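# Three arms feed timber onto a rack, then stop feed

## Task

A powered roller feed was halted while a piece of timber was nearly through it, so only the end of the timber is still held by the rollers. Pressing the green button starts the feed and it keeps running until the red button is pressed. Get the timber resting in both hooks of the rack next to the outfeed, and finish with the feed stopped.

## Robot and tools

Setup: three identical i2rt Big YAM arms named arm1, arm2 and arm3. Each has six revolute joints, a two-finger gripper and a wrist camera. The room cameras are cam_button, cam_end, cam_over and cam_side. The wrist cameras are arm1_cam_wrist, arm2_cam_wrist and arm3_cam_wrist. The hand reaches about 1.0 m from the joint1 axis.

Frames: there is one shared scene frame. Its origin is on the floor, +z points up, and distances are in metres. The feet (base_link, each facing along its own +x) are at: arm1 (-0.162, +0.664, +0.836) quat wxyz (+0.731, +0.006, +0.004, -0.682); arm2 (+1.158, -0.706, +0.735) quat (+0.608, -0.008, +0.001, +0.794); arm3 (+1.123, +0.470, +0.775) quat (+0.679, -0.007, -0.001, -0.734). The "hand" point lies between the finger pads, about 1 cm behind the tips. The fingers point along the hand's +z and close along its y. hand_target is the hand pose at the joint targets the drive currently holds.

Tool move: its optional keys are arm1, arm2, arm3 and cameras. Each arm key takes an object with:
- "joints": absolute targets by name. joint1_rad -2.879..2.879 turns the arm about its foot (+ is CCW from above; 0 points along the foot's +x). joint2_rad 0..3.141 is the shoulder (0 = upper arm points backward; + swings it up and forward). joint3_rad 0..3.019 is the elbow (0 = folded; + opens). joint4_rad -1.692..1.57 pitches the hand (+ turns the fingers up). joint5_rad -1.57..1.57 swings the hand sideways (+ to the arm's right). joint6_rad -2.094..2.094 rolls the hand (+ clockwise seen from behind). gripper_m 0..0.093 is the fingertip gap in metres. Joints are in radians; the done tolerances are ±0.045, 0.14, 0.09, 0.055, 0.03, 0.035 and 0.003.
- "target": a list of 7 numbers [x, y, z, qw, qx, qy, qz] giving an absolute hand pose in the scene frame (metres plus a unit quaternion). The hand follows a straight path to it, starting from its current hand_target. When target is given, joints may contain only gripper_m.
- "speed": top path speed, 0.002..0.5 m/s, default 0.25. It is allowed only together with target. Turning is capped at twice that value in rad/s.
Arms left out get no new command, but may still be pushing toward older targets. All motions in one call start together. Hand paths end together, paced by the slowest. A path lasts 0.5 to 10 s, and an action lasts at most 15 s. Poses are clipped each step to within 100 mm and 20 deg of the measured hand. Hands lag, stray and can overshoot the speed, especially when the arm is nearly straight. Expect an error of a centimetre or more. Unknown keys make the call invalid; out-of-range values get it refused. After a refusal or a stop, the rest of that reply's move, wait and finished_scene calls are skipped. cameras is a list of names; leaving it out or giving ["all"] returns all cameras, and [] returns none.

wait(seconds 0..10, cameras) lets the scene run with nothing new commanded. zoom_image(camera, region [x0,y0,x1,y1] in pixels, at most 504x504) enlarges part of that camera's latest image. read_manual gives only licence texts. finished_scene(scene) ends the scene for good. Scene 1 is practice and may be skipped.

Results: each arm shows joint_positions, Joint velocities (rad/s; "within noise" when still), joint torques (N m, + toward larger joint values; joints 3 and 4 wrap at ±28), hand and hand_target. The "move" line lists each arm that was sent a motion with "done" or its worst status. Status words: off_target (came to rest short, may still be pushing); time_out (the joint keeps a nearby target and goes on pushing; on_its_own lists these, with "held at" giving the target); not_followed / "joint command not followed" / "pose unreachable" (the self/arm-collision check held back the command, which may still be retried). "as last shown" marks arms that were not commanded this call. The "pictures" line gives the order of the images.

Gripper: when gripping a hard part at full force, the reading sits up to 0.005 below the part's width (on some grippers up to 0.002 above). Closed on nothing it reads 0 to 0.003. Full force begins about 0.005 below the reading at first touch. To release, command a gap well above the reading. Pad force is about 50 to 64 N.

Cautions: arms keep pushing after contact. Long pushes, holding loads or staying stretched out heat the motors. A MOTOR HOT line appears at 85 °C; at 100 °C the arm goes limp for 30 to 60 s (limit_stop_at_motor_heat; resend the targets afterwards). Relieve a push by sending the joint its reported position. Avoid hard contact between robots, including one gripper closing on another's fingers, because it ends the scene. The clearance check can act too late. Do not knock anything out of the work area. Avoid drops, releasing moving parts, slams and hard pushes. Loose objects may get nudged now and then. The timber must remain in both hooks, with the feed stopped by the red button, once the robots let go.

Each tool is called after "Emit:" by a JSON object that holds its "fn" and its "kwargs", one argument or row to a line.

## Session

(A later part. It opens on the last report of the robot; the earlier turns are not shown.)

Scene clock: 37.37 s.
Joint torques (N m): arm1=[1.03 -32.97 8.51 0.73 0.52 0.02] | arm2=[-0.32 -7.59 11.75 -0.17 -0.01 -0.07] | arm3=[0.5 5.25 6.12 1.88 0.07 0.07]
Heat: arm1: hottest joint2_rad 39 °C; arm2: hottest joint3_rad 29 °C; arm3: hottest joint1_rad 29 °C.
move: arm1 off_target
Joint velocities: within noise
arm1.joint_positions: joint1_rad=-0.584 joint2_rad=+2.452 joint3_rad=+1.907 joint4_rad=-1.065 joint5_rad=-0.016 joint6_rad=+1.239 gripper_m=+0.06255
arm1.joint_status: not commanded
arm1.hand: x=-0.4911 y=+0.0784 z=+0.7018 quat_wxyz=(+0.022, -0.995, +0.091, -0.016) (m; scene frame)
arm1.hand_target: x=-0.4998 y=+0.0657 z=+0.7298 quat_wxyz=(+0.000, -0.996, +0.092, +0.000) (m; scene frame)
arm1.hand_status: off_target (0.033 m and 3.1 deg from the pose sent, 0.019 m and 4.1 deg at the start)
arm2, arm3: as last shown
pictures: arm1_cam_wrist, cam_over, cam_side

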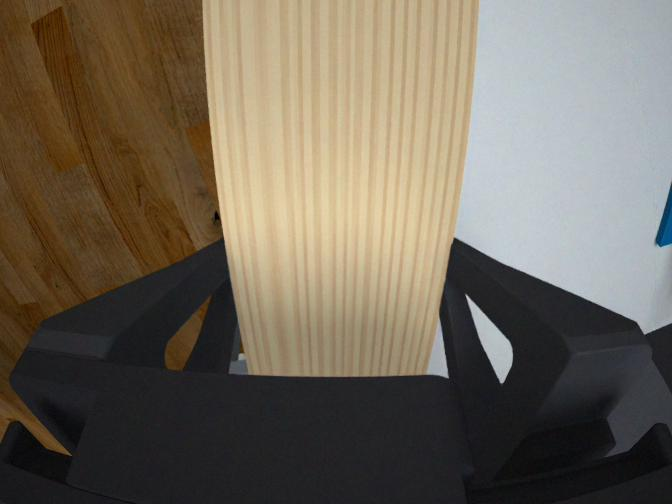

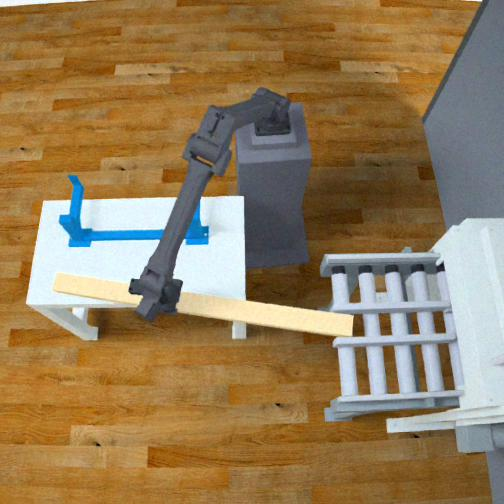

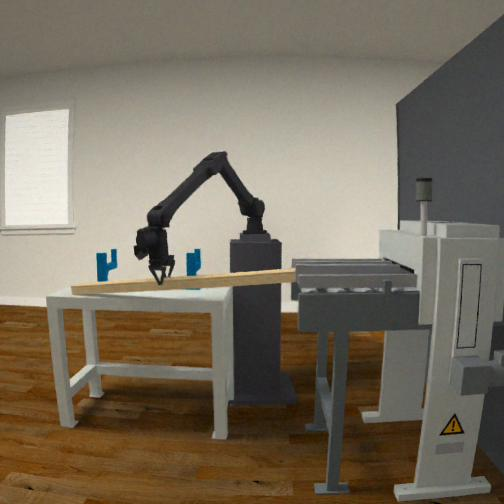

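Emit:
{"fn": "move", "kwargs": {
  "arm1": {"target": [-0.50, 0.066, 0.71, 0, 0.9957, -0.092, 0], "speed": 0.06},
  "cameras": ["cam_side"]
}}

Emit:
{"fn": "zoom_image", "kwargs": {
  "camera": "cam_side",
  "region": [40, 200, 300, 330]
}}

Scene clock: 43.70 s.
Joint torques (N m): arm1=[0.79 -29.1 8.12 1.39 0.52 -0.01] | arm2=[-0.62 -7.47 11.78 -0.24 0 -0.07] | arm3=[0.5 5.25 6.12 1.88 0.07 0.07]
Heat: arm1: hottest joint2_rad 40 °C; arm2: hottest joint3_rad 31 °C; arm3: hottest joint1_rad 29 °C.
move: arm1 off_target
Joint velocities: within noise
arm1.joint_positions: joint1_rad=-0.584 joint2_rad=+2.453 joint3_rad=+1.907 joint4_rad=-1.050 joint5_rad=-0.016 joint6_rad=+1.237 gripper_m=+0.06255
arm1.joint_status: not commanded
arm1.hand: x=-0.4927 y=+0.0755 z=+0.7011 quat_wxyz=(+0.016, -0.996, +0.090, -0.013) (m; scene frame)
arm1.hand_target: x=-0.5000 y=+0.0663 z=+0.7101 quat_wxyz=(+0.000, -0.996, +0.092, +0.000) (m; scene frame)
arm1.hand_status: off_target (0.015 m and 2.4 deg from the pose sent, 0.017 m and 3.1 deg at the start)
arm2, arm3: as last shown
pictures: cam_side

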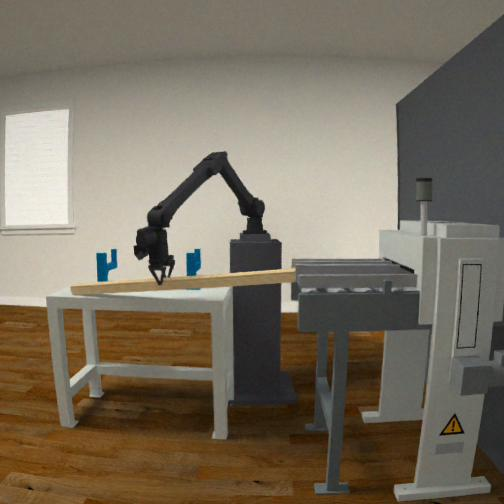

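Scaled by 1.938 from the camera's 504x504 image, which has a finer 720x720 frame.

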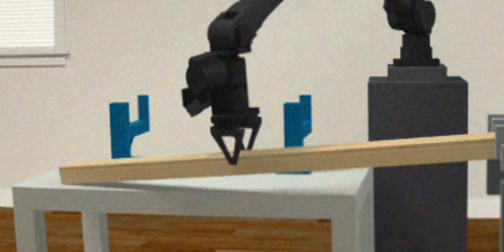

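Emit:
{"fn": "move", "kwargs": {
  "arm1": {"joints": {"gripper_m": 0.093}},
  "cameras": ["cam_side","cam_over","arm1_cam_wrist"]
}}

Scene clock: 44.30 s.
Joint torques (N m): arm1=[1.14 -29.04 8.42 0.77 0.14 0.01] | arm2=[-0.38 -7.53 11.81 -0.18 -0.02 -0.08] | arm3=[0.56 5.25 6.11 1.87 0.07 0.07]
Heat: arm1: hottest joint2_rad 40 °C; arm2: hottest joint3_rad 31 °C; arm3: hottest joint1_rad 29 °C.
move: arm1 done
Joint velocities: within noise
arm1.joint_positions: joint1_rad=-0.584 joint2_rad=+2.448 joint3_rad=+1.907 joint4_rad=-1.041 joint5_rad=-0.008 joint6_rad=+1.236 gripper_m=+0.09290
arm1.joint_status: all done
arm1.hand: x=-0.4954 y=+0.0729 z=+0.7045 quat_wxyz=(+0.011, -0.996, +0.090, -0.006) (m; scene frame)
arm1.hand_target: x=-0.4997 y=+0.0663 z=+0.7101 quat_wxyz=(+0.000, -0.996, +0.092, +0.000) (m; scene frame)
arm1.hand_status: not commanded
arm2, arm3: as last shown
pictures: arm1_cam_wrist, cam_over, cam_side

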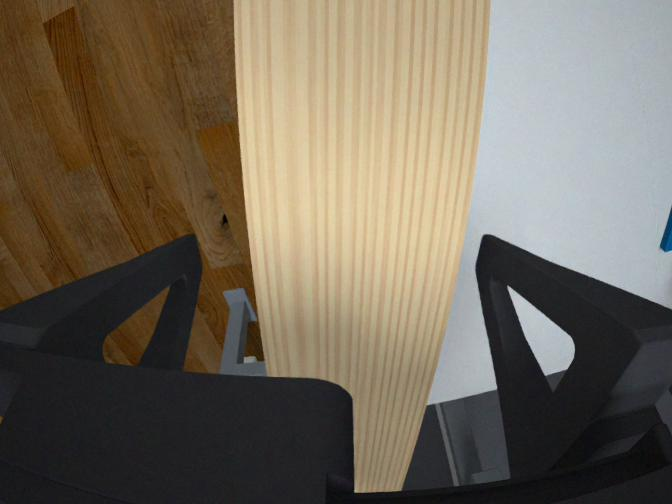

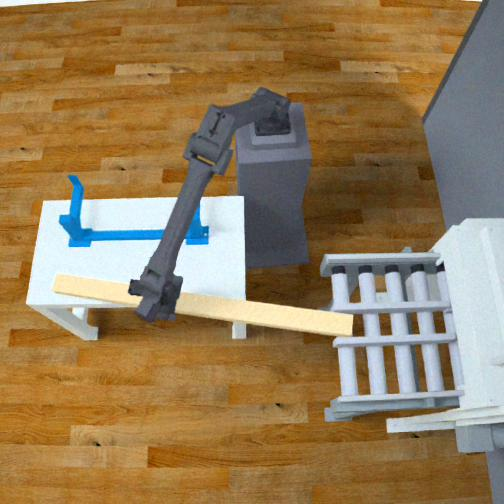

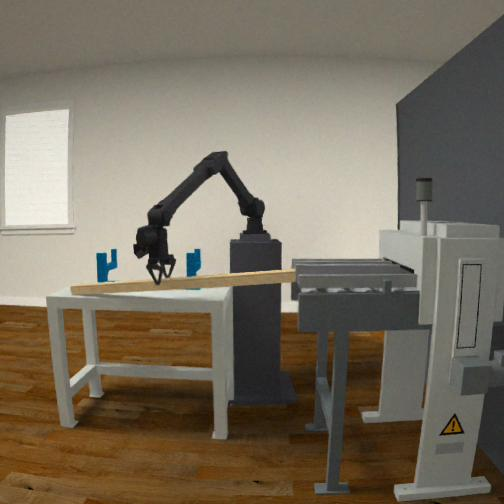

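Emit:
{"fn": "move", "kwargs": {
  "arm1": {"target": [-0.437, 0.062, 0.702, 0, 0.9957, -0.092, 0], "speed": 0.1},
  "cameras": ["cam_over","arm1_cam_wrist"]
}}

Scene clock: 45.80 s.
Joint torques (N m): arm1=[0.26 -28.04 6.71 0.88 0.15 0.11] | arm2=[-0.73 -7.65 11.81 -0.16 0.01 -0.07] | arm3=[0.56 5.25 6.11 1.88 0.07 0.07]
Heat: arm1: hottest joint2_rad 40 °C; arm2: hottest joint3_rad 31 °C; arm3: hottest joint1_rad 29 °C.
move: arm1 done
Joint velocities: within noise
arm1.joint_positions: joint1_rad=-0.493 joint2_rad=+2.404 joint3_rad=+1.802 joint4_rad=-0.967 joint5_rad=-0.007 joint6_rad=+1.316 gripper_m=+0.09290
arm1.joint_status: not commanded
arm1.hand: x=-0.4332 y=+0.0612 z=+0.6996 quat_wxyz=(+0.005, -0.996, +0.084, -0.003) (m; scene frame)
arm1.hand_target: x=-0.4371 y=+0.0620 z=+0.7020 quat_wxyz=(+0.000, -0.996, +0.092, +0.000) (m; scene frame)
arm1.hand_status: done (0.005 m and 1.2 deg from the pose sent, 0.060 m and 1.5 deg at the start)
arm2.joint_positions: joint1_rad=-0.089 joint2_rad=+1.208 joint3_rad=+1.039 joint4_rad=-1.435 joint5_rad=-0.008 joint6_rad=+0.177 gripper_m=+0.00016
arm2.joint_status: not commanded
arm2.hand: x=+1.1001 y=-0.3891 z=+0.9299 quat_wxyz=(+0.013, +0.706, -0.708, +0.019) (m; scene frame)
arm2.hand_target: x=+1.1001 y=-0.3767 z=+0.9499 quat_wxyz=(+0.000, +0.707, -0.707, +0.000) (m; scene frame)
arm2.hand_status: not commanded
arm3: as last shown
pictures: arm1_cam_wrist, cam_over

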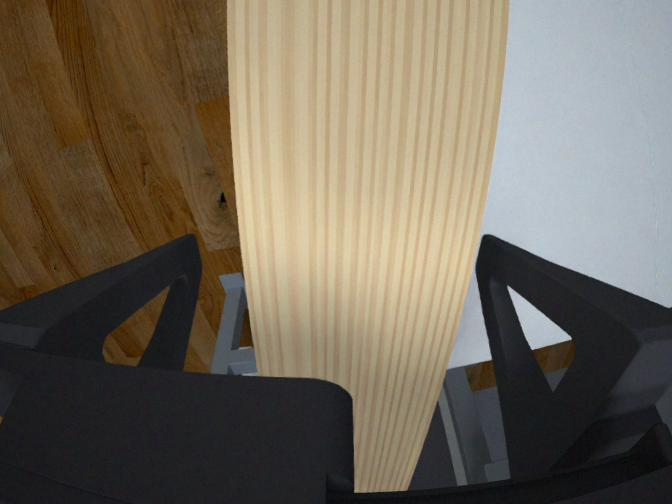

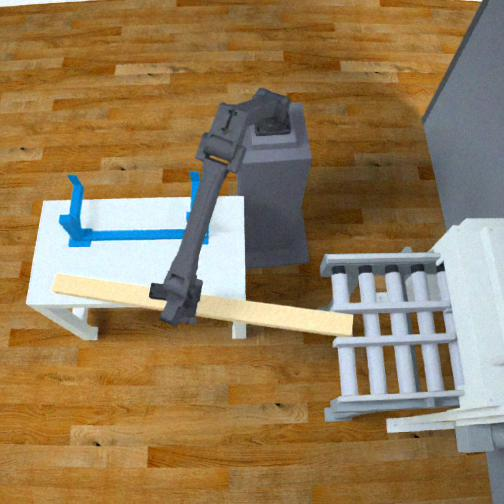

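Emit:
{"fn": "move", "kwargs": {
  "arm1": {"target": [-0.437, 0.071, 0.702, 0, 0.9957, -0.092, 0], "joints": {"gripper_m": 0.05}},
  "cameras": []
}}

Emit:
{"fn": "move", "kwargs": {
  "arm1": {"target": [-0.437, 0.071, 0.80, 0, 0.9957, -0.092, 0], "speed": 0.1},
  "cameras": ["cam_over","arm1_cam_wrist","cam_side"]
}}

Scene clock: 46.90 s.
Joint torques (N m): arm1=[-0.03 -27.75 6.32 0.59 0.18 0] | arm2=[-0.73 -7.71 11.81 -0.12 -0.01 -0.08] | arm3=[0.56 5.25 6.12 1.88 0.07 0.07]
Heat: arm1: hottest joint2_rad 40 °C; arm2: hottest joint3_rad 32 °C; arm3: hottest joint1_rad 29 °C.
move: arm1 off_target
Joint velocities: within noise
arm1.joint_positions: joint1_rad=-0.494 joint2_rad=+2.388 joint3_rad=+1.768 joint4_rad=-0.940 joint5_rad=-0.005 joint6_rad=+1.321 gripper_m=+0.06294
arm1.joint_status: gripper_m off_target (ended at +0.06297, target +0.05000)
arm1.hand: x=-0.4322 y=+0.0667 z=+0.6991 quat_wxyz=(+0.002, -0.996, +0.087, -0.001) (m; scene frame)
arm1.hand_target: x=-0.4368 y=+0.0709 z=+0.7020 quat_wxyz=(+0.000, -0.996, +0.092, +0.000) (m; scene frame)
arm1.hand_status: done (0.007 m and 0.6 deg from the pose sent, 0.011 m and 1.2 deg at the start)
arm2, arm3: as last shown
pictures: none
No camera images: "cameras" was empty.

Scene clock: 48.73 s.
Joint torques (N m): arm1=[0.15 -33.32 9.72 -0.76 0.11 -0.49] | arm2=[-0.79 -7.41 11.9 -0.16 -0.01 -0.07] | arm3=[0.56 5.25 6.12 1.88 0.07 0.07]
Heat: arm1: hottest joint2_rad 40 °C; arm2: hottest joint3_rad 32 °C; arm3: hottest joint1_rad 29 °C.
move: arm1 off_target
Joint velocities: within noise
arm1.joint_positions: joint1_rad=-0.500 joint2_rad=+2.308 joint3_rad=+1.743 joint4_rad=-1.066 joint5_rad=-0.003 joint6_rad=+1.359 gripper_m=+0.06294
arm1.joint_status: not commanded
arm1.hand: x=-0.4262 y=+0.0893 z=+0.7421 quat_wxyz=(+0.036, -0.993, +0.109, -0.011) (m; scene frame)
arm1.hand_target: x=-0.4364 y=+0.0724 z=+0.7984 quat_wxyz=(+0.000, -0.996, +0.092, +0.001) (m; scene frame)
arm1.hand_status: off_target (0.062 m and 4.8 deg from the pose sent, 0.101 m and 0.6 deg at the start)
arm2: as last shown
arm3.joint_positions: joint1_rad=+0.351 joint2_rad=+0.542 joint3_rad=+1.505 joint4_rad=-1.531 joint5_rad=+0.167 joint6_rad=-0.726 gripper_m=+0.09396
arm3.joint_status: not commanded
arm3.hand: x=+1.1426 y=+0.3175 z=+1.3425 quat_wxyz=(-0.190, -0.282, -0.826, +0.450) (m; scene frame)
arm3.hand_target: x=+1.1421 y=+0.3196 z=+1.3513 quat_wxyz=(-0.196, -0.281, -0.820, +0.458) (m; scene frame)
arm3.hand_status: not commanded
pictures: arm1_cam_wrist, cam_over, cam_side

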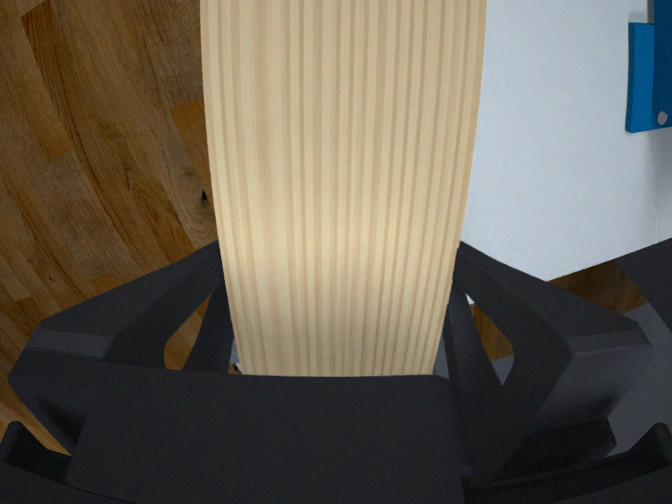

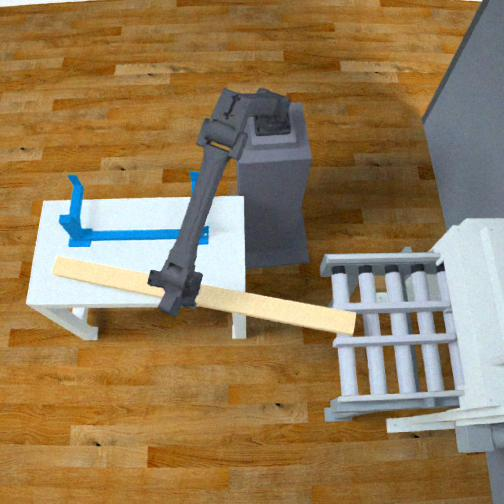

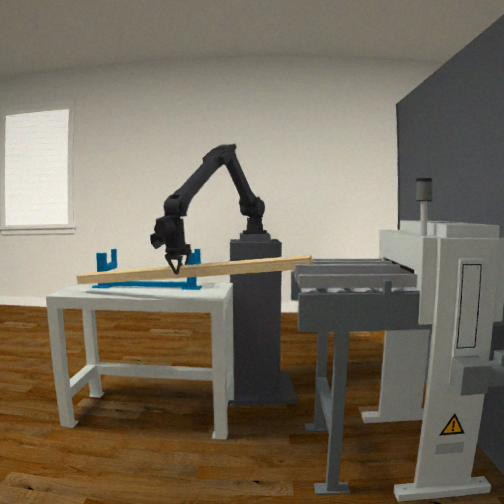

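Emit:
{"fn": "move", "kwargs": {
  "arm1": {"target": [-0.44, 0.072, 0.92, 0.03, 0.9985, -0.03, -0.0436], "speed": 0.1},
  "cameras": ["cam_side"]
}}

Emit:
{"fn": "move", "kwargs": {
  "arm1": {"target": [-0.56, 0.12, 0.94, 0.03, 0.9985, -0.0, -0.0436], "speed": 0.1},
  "cameras": ["cam_over","arm1_cam_wrist","cam_side","cam_end"]
}}

Scene clock: 51.13 s.
Joint torques (N m): arm1=[0.97 -32.44 12.25 -0.02 0.34 -0.15] | arm2=[-0.56 -7.53 11.78 -0.25 -0.01 -0.08] | arm3=[0.56 5.25 6.12 1.88 0.07 0.07]
Heat: arm1: hottest joint2_rad 41 °C; arm2: hottest joint3_rad 32 °C; arm3: hottest joint1_rad 29 °C.
move: arm1 off_target
Joint velocities: within noise
arm1.joint_positions: joint1_rad=-0.499 joint2_rad=+2.131 joint3_rad=+1.738 joint4_rad=-1.185 joint5_rad=+0.049 joint6_rad=+1.214 gripper_m=+0.06294
arm1.joint_status: not commanded
arm1.hand: x=-0.4324 y=+0.0933 z=+0.8501 quat_wxyz=(+0.020, -0.999, +0.036, +0.020) (m; scene frame)
arm1.hand_target: x=-0.4387 y=+0.0749 z=+0.9188 quat_wxyz=(-0.030, -0.998, +0.030, +0.044) (m; scene frame)
arm1.hand_status: off_target (0.073 m and 6.4 deg from the pose sent, 0.179 m and 13.4 deg at the start)
arm2, arm3: as last shown
pictures: cam_side

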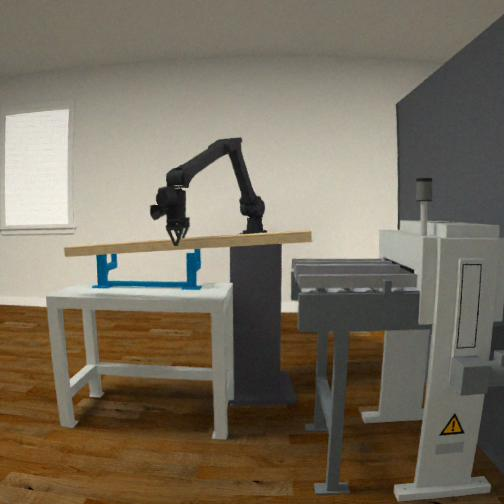

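Scene clock: 53.47 s.
Joint torques (N m): arm1=[0.91 -30.21 16.77 -0.08 0.19 -0.08] | arm2=[-0.73 -7.65 11.78 -0.2 0.02 -0.07] | arm3=[0.5 5.25 6.12 1.88 0.07 0.07]
Heat: arm1: hottest joint2_rad 41 °C; arm2: hottest joint3_rad 33 °C; arm3: hottest joint1_rad 29 °C.
move: arm1 off_target
Joint velocities: within noise
arm1.joint_positions: joint1_rad=-0.693 joint2_rad=+2.131 joint3_rad=+1.785 joint4_rad=-1.249 joint5_rad=+0.026 joint6_rad=+0.954 gripper_m=+0.06294
arm1.joint_status: not commanded
arm1.hand: x=-0.5357 y=+0.1520 z=+0.8673 quat_wxyz=(+0.026, -1.000, +0.003, +0.002) (m; scene frame)
arm1.hand_target: x=-0.5561 y=+0.1254 z=+0.9409 quat_wxyz=(-0.030, -0.999, +0.000, +0.044) (m; scene frame)
arm1.hand_status: off_target (0.083 m and 7.9 deg from the pose sent, 0.158 m and 7.6 deg at the start; pose on its path clipped on 1 of 70 steps)
arm2, arm3: as last shown
pictures: arm1_cam_wrist, cam_end, cam_over, cam_side

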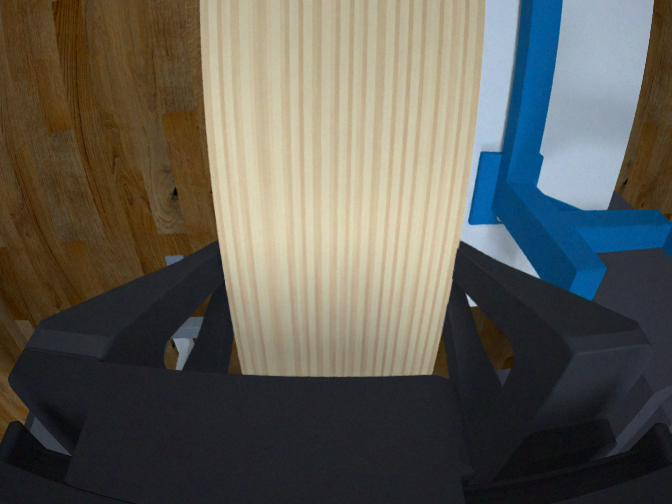

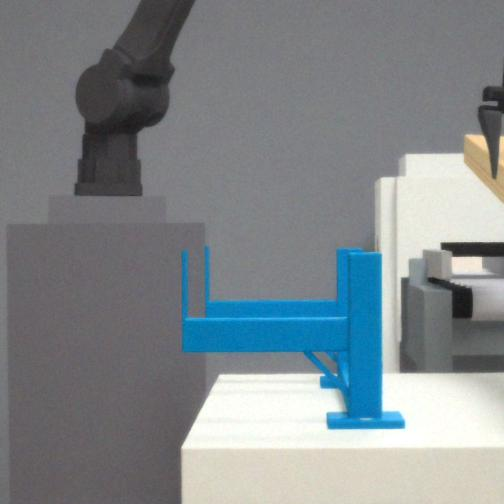

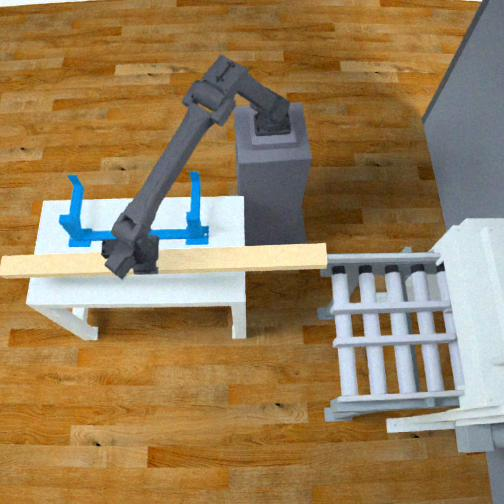

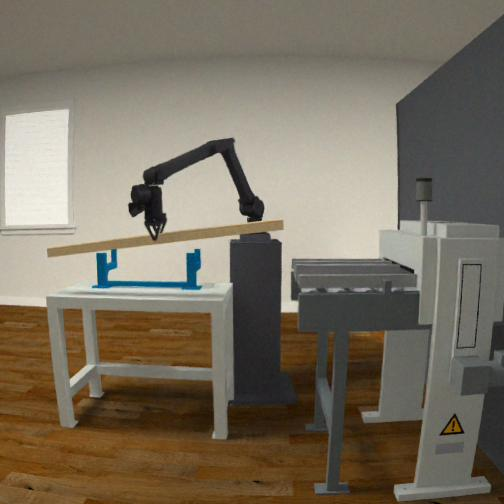

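Emit:
{"fn": "move", "kwargs": {
  "arm1": {"target": [-0.60, 0.16, 0.97, 0.03, 0.997, 0.0, -0.09], "speed": 0.1},
  "cameras": []
}}

Emit:
{"fn": "move", "kwargs": {
  "arm1": {"target": [-0.655, 0.30, 0.97, 0.03, 0.997, -0.0, -0.09], "speed": 0.1},
  "cameras": ["cam_over","arm1_cam_wrist","cam_side","cam_end"]
}}

Scene clock: 55.67 s.
Joint torques (N m): arm1=[1.67 -32.85 13.37 0.91 0.32 -0.08] | arm2=[-0.79 -7.71 11.79 -0.23 0 -0.07] | arm3=[0.56 5.25 6.12 1.88 0.07 0.07]
Heat: arm1: hottest joint2_rad 42 °C; arm2: hottest joint3_rad 33 °C; arm3: hottest joint1_rad 29 °C.
move: arm1 off_target
Joint velocities: within noise
arm1.joint_positions: joint1_rad=-0.764 joint2_rad=+2.087 joint3_rad=+1.785 joint4_rad=-1.239 joint5_rad=+0.087 joint6_rad=+0.881 gripper_m=+0.06294
arm1.joint_status: not commanded
arm1.hand: x=-0.5833 y=+0.1818 z=+0.8957 quat_wxyz=(+0.024, -0.999, +0.003, +0.042) (m; scene frame)
arm1.hand_target: x=-0.5969 y=+0.1636 z=+0.9696 quat_wxyz=(-0.030, -0.995, +0.000, +0.090) (m; scene frame)
arm1.hand_status: off_target (0.079 m and 8.3 deg from the pose sent, 0.122 m and 11.9 deg at the start)
arm2, arm3: as last shown
pictures: none
No camera images: "cameras" was empty.

Scene clock: 58.10 s.
Joint torques (N m): arm1=[0.32 -29.63 10.77 1.31 0.21 -0.17] | arm2=[-0.5 -7.3 11.84 -0.13 -0.02 -0.07] | arm3=[0.56 5.3 6.12 1.88 0.07 0.07]
Heat: arm1: hottest joint2_rad 42 °C; arm2: hottest joint3_rad 34 °C; arm3: hottest joint1_rad 29 °C.
move: arm1 off_target
Joint velocities: within noise
arm1.joint_positions: joint1_rad=-0.994 joint2_rad=+1.943 joint3_rad=+1.580 joint4_rad=-1.144 joint5_rad=+0.047 joint6_rad=+0.655 gripper_m=+0.06294
arm1.joint_status: not commanded
arm1.hand: x=-0.6423 y=+0.3112 z=+0.9080 quat_wxyz=(+0.007, -0.999, +0.004, +0.039) (m; scene frame)
arm1.hand_target: x=-0.6531 y=+0.3016 z=+0.9689 quat_wxyz=(-0.030, -0.996, +0.000, +0.090) (m; scene frame)
arm1.hand_status: off_target (0.064 m and 7.3 deg from the pose sent, 0.157 m and 8.3 deg at the start)
arm2, arm3: as last shown
pictures: arm1_cam_wrist, cam_end, cam_over, cam_side

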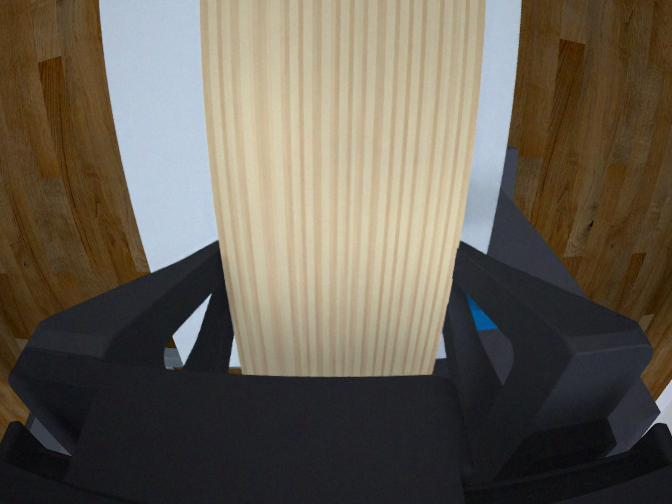

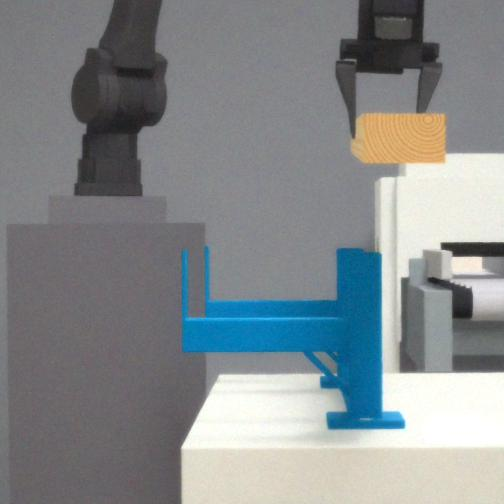

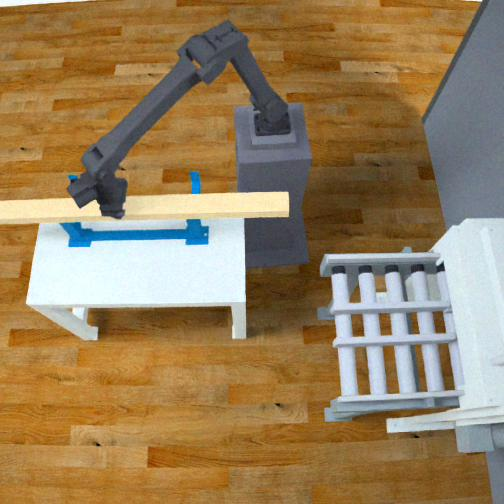

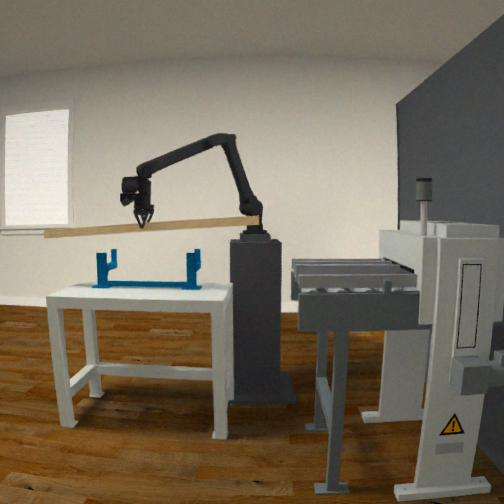

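Emit:
{"fn": "move", "kwargs": {
  "arm1": {"target": [-0.655, 0.392, 0.96, 0.02, 0.997, -0.0, -0.09], "speed": 0.1},
  "cameras": ["cam_over","cam_side","cam_end"]
}}

Scene clock: 59.97 s.
Joint torques (N m): arm1=[0.26 -27.99 10.54 1.14 0.19 -0.12] | arm2=[-0.44 -7.53 11.84 -0.2 0 -0.08] | arm3=[0.5 5.25 6.12 1.88 0.07 0.07]
Heat: arm1: hottest joint2_rad 42 °C; arm2: hottest joint3_rad 34 °C; arm3: hottest joint1_rad 29 °C.
move: arm1 off_target
Joint velocities: within noise
arm1.joint_positions: joint1_rad=-1.122 joint2_rad=+1.824 joint3_rad=+1.392 joint4_rad=-1.073 joint5_rad=+0.039 joint6_rad=+0.523 gripper_m=+0.06294
arm1.joint_status: not commanded
arm1.hand: x=-0.6394 y=+0.3992 z=+0.9067 quat_wxyz=(+0.008, -0.999, +0.002, +0.037) (m; scene frame)
arm1.hand_target: x=-0.6531 y=+0.3929 z=+0.9592 quat_wxyz=(-0.020, -0.996, +0.000, +0.090) (m; scene frame)
arm1.hand_status: off_target (0.056 m and 6.8 deg from the pose sent, 0.097 m and 6.7 deg at the start)
arm2, arm3: as last shown
pictures: cam_end, cam_over, cam_side

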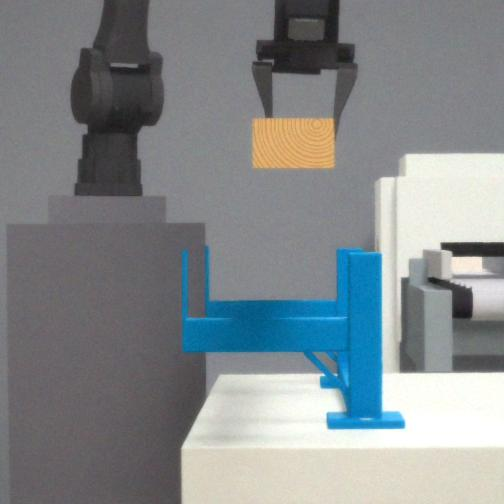

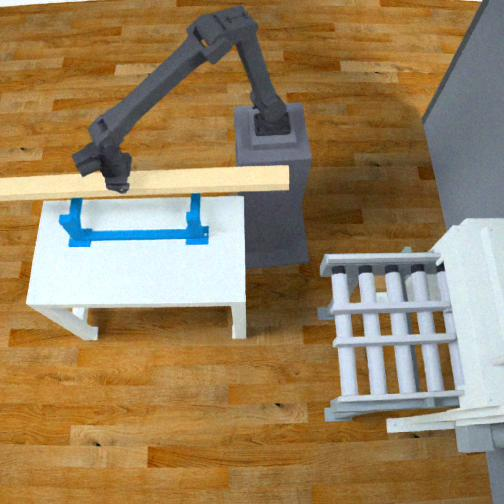

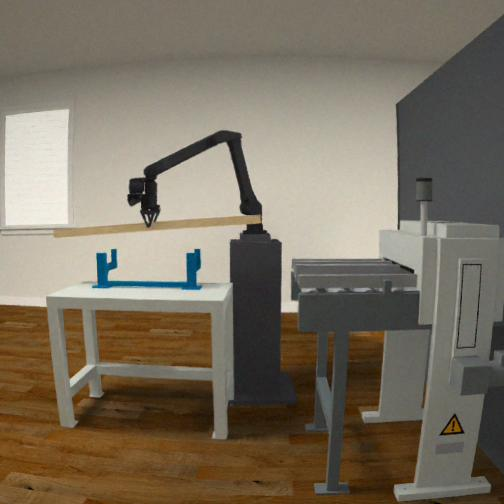

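Emit:
{"fn": "move", "kwargs": {
  "arm1": {"target": [-0.655, 0.394, 0.83, 0.02, 0.996, -0.0, -0.09], "speed": 0.12},
  "cameras": ["cam_end"]
}}

Emit:
{"fn": "move", "kwargs": {
  "arm1": {"target": [-0.655, 0.394, 0.78, 0.02, 0.996, -0.0, -0.09], "speed": 0.06},
  "cameras": ["cam_over","cam_side","cam_end"]
}}

Scene clock: 62.03 s.
Joint torques (N m): arm1=[-0.32 -24.7 9.06 1.4 0.18 -0.14] | arm2=[-0.62 -8 11.79 -0.13 -0.01 -0.06] | arm3=[0.56 5.25 6.12 1.88 0.07 0.07]
Heat: arm1: hottest joint2_rad 43 °C; arm2: hottest joint3_rad 34 °C; arm3: hottest joint1_rad 29 °C.
move: arm1 off_target
Joint velocities: within noise
arm1.joint_positions: joint1_rad=-1.122 joint2_rad=+1.955 joint3_rad=+1.243 joint4_rad=-0.766 joint5_rad=+0.039 joint6_rad=+0.522 gripper_m=+0.06294
arm1.joint_status: not commanded
arm1.hand: x=-0.6332 y=+0.4044 z=+0.7933 quat_wxyz=(+0.002, -0.999, +0.002, +0.049) (m; scene frame)
arm1.hand_target: x=-0.6538 y=+0.3945 z=+0.8301 quat_wxyz=(-0.020, -0.996, +0.000, +0.090) (m; scene frame)
arm1.hand_status: off_target (0.044 m and 5.4 deg from the pose sent, 0.078 m and 6.9 deg at the start)
arm2.joint_positions: joint1_rad=-0.089 joint2_rad=+1.208 joint3_rad=+1.039 joint4_rad=-1.435 joint5_rad=-0.008 joint6_rad=+0.177 gripper_m=+0.00016
arm2.joint_status: not commanded
arm2.hand: x=+1.1001 y=-0.3891 z=+0.9299 quat_wxyz=(+0.013, +0.706, -0.708, +0.019) (m; scene frame)
arm2.hand_target: x=+1.1001 y=-0.3767 z=+0.9499 quat_wxyz=(+0.000, +0.707, -0.707, +0.000) (m; scene frame)
arm2.hand_status: not commanded
arm3: as last shown
pictures: cam_end

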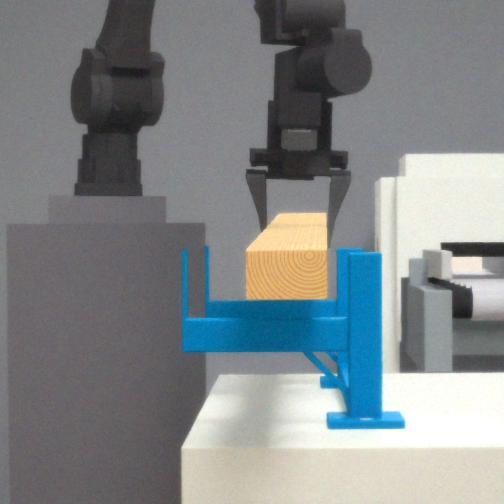

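Scene clock: 63.40 s.
Joint torques (N m): arm1=[1.08 -24.53 7.99 1.42 0.17 -0.09] | arm2=[-0.44 -7.59 11.81 -0.23 0 -0.08] | arm3=[0.5 5.25 6.12 1.87 0.07 0.07]
Heat: arm1: hottest joint2_rad 43 °C; arm2: hottest joint3_rad 35 °C; arm3: hottest joint1_rad 29 °C.
move: arm1 off_target
Joint velocities: within noise
arm1.joint_positions: joint1_rad=-1.122 joint2_rad=+2.030 joint3_rad=+1.222 joint4_rad=-0.652 joint5_rad=+0.040 joint6_rad=+0.522 gripper_m=+0.06294
arm1.joint_status: not commanded
arm1.hand: x=-0.6357 y=+0.4038 z=+0.7509 quat_wxyz=(-0.002, -0.998, +0.002, +0.057) (m; scene frame)
arm1.hand_target: x=-0.6543 y=+0.3943 z=+0.7802 quat_wxyz=(-0.020, -0.996, +0.000, +0.090) (m; scene frame)
arm1.hand_status: off_target (0.036 m and 4.3 deg from the pose sent, 0.028 m and 5.4 deg at the start)
arm2, arm3: as last shown
pictures: cam_end, cam_over, cam_side

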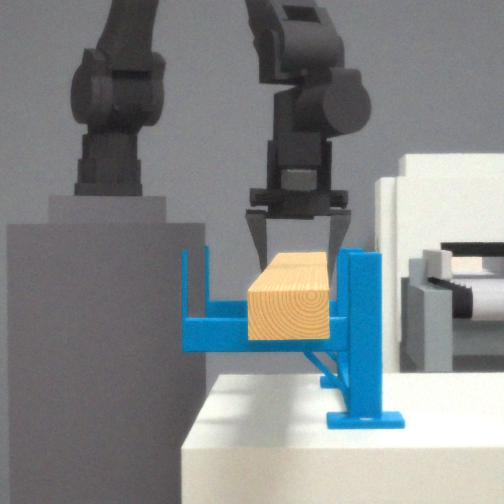

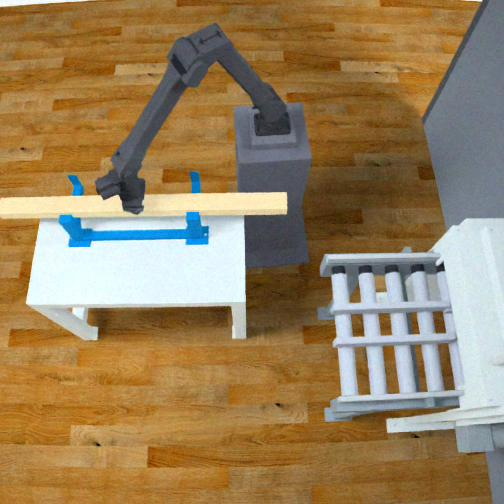

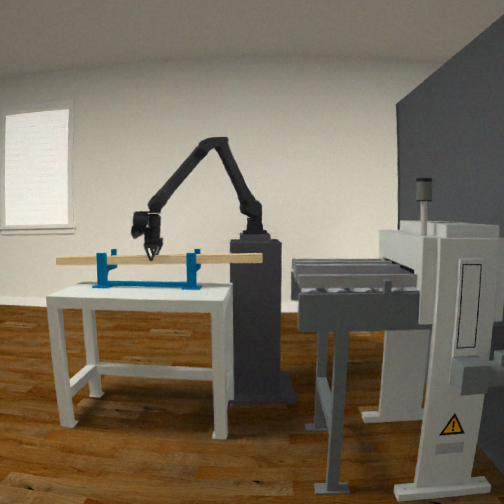

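Emit:
{"fn": "move", "kwargs": {
  "arm1": {"target": [-0.655, 0.394, 0.75, 0.02, 0.996, -0.0, -0.09], "speed": 0.05},
  "cameras": ["cam_side","cam_end"]
}}

Emit:
{"fn": "move", "kwargs": {
  "arm1": {"joints": {"gripper_m": 0.093}},
  "cameras": ["cam_over","cam_side","cam_end"]
}}

Scene clock: 64.60 s.
Joint torques (N m): arm1=[0.38 -22.3 7.31 2.67 0.11 -0.13] | arm2=[-0.67 -7.65 11.84 -0.21 0.02 -0.07] | arm3=[0.56 5.25 6.11 1.87 0.07 0.07]
Heat: arm1: hottest joint2_rad 43 °C; arm2: hottest joint3_rad 35 °C; arm3: hottest joint1_rad 29 °C.
move: arm1 off_target
Joint velocities: within noise
arm1.joint_positions: joint1_rad=-1.122 joint2_rad=+2.041 joint3_rad=+1.222 joint4_rad=-0.619 joint5_rad=+0.042 joint6_rad=+0.522 gripper_m=+0.06294
arm1.joint_status: not commanded
arm1.hand: x=-0.6408 y=+0.4013 z=+0.7461 quat_wxyz=(-0.007, -0.998, +0.002, +0.067) (m; scene frame)
arm1.hand_target: x=-0.6547 y=+0.3941 z=+0.7505 quat_wxyz=(-0.020, -0.996, +0.000, +0.090) (m; scene frame)
arm1.hand_status: off_target (0.016 m and 3.1 deg from the pose sent, 0.022 m and 4.3 deg at the start)
arm2: as last shown
arm3.joint_positions: joint1_rad=+0.351 joint2_rad=+0.542 joint3_rad=+1.505 joint4_rad=-1.531 joint5_rad=+0.167 joint6_rad=-0.726 gripper_m=+0.09396
arm3.joint_status: not commanded
arm3.hand: x=+1.1426 y=+0.3175 z=+1.3425 quat_wxyz=(-0.190, -0.282, -0.826, +0.450) (m; scene frame)
arm3.hand_target: x=+1.1421 y=+0.3196 z=+1.3513 quat_wxyz=(-0.196, -0.281, -0.820, +0.458) (m; scene frame)
arm3.hand_status: not commanded
pictures: cam_end, cam_side

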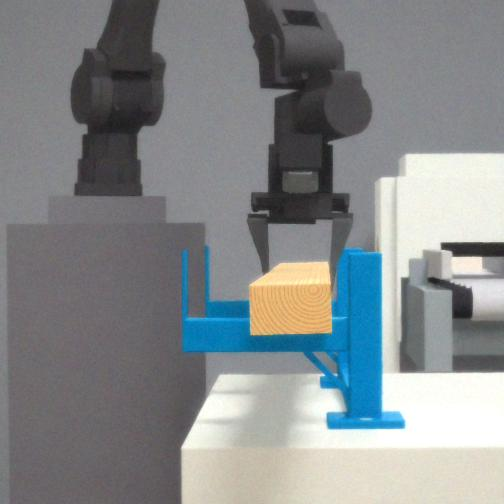

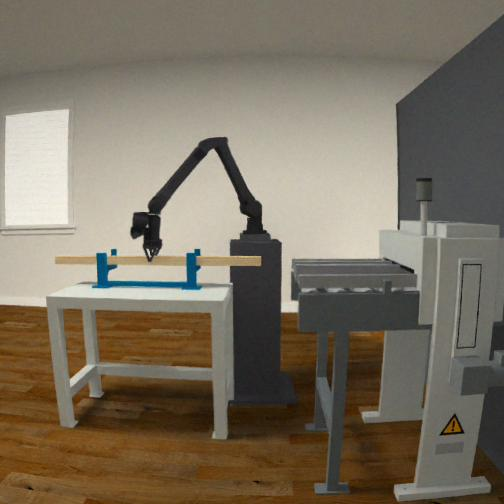

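Scene clock: 65.13 s.
Joint torques (N m): arm1=[1.44 -21.42 7.45 1.43 0.05 -0.12] | arm2=[-0.32 -7.71 11.81 -0.29 -0.02 -0.07] | arm3=[0.56 5.3 6.12 1.87 0.07 0.07]
Heat: arm1: hottest joint2_rad 43 °C; arm2: hottest joint3_rad 35 °C; arm3: hottest joint1_rad 29 °C.
move: arm1 done
Joint velocities: within noise
arm1.joint_positions: joint1_rad=-1.122 joint2_rad=+2.039 joint3_rad=+1.222 joint4_rad=-0.591 joint5_rad=+0.042 joint6_rad=+0.522 gripper_m=+0.09290
arm1.joint_status: all done
arm1.hand: x=-0.6470 y=+0.3977 z=+0.7478 quat_wxyz=(-0.014, -0.997, +0.003, +0.080) (m; scene frame)
arm1.hand_target: x=-0.6547 y=+0.3941 z=+0.7506 quat_wxyz=(-0.020, -0.996, +0.000, +0.090) (m; scene frame)
arm1.hand_status: not commanded
arm2, arm3: as last shown
pictures: cam_end, cam_over, cam_side

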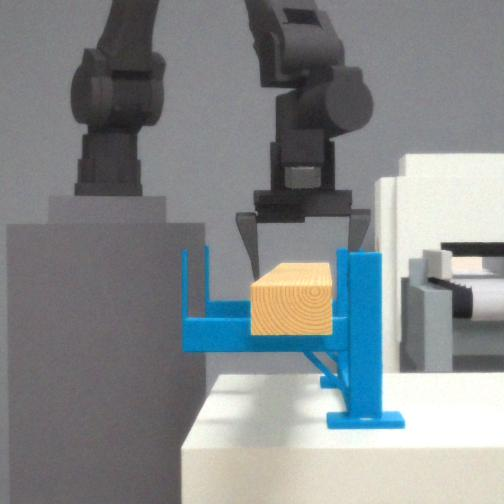

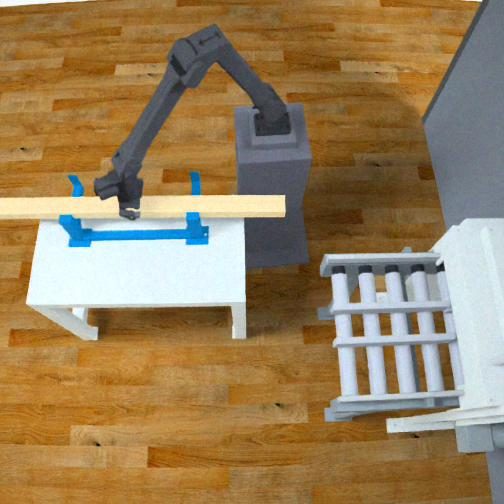

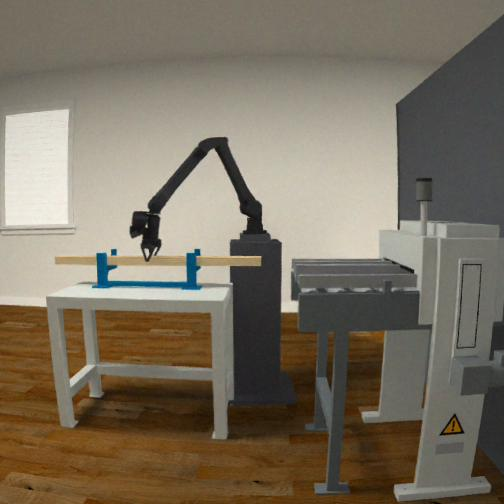

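Retreat straight up and finish.

Emit:
{"fn": "move", "kwargs": {
  "arm1": {"target": [-0.647, 0.398, 0.90, 0, 1, 0, -0.08], "speed": 0.2},
  "cameras": ["cam_side", "cam_end"]
}}

Emit:
{"fn": "finished_scene", "kwargs": {
  "scene": 1
}}

Scene clock: 66.57 s.
Joint torques (N m): arm1=[0.67 -18.43 11.55 0.29 0.19 -0.02] | arm2=[-0.5 -7.77 11.88 -0.23 -0.02 -0.08] | arm3=[0.5 5.25 6.12 1.88 0.07 0.07]
Heat: arm1: hottest joint2_rad 43 °C; arm2: hottest joint3_rad 35 °C; arm3: hottest joint1_rad 29 °C.
move: arm1 off_target
Joint velocities: within noise
arm1.joint_positions: joint1_rad=-1.122 joint2_rad=+1.793 joint3_rad=+1.297 joint4_rad=-0.942 joint5_rad=+0.065 joint6_rad=+0.522 gripper_m=+0.09290
arm1.joint_status: not commanded
arm1.hand: x=-0.6367 y=+0.4061 z=+0.8912 quat_wxyz=(+0.003, -0.997, +0.003, +0.073) (m; scene frame)
arm1.hand_target: x=-0.6466 y=+0.3981 z=+0.9001 quat_wxyz=(+0.000, -0.997, +0.000, +0.080) (m; scene frame)
arm1.hand_status: off_target (0.016 m and 1.0 deg from the pose sent, 0.152 m and 1.7 deg at the start)
arm2, arm3: as last shown
pictures: cam_end, cam_side

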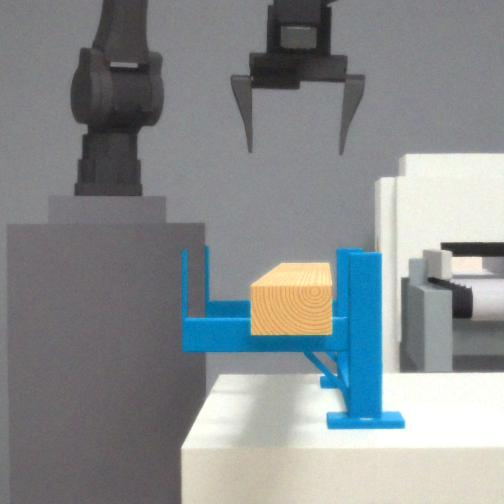

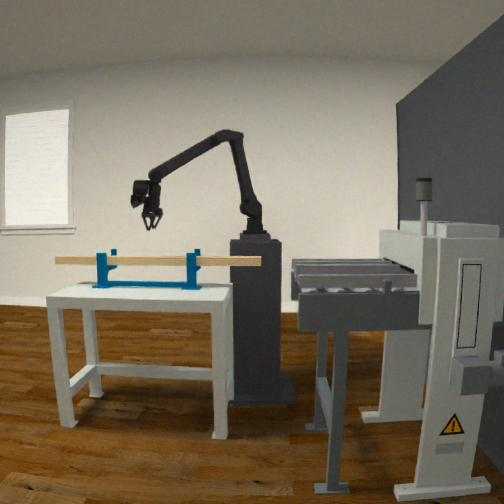

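The scene is finished: the task was done.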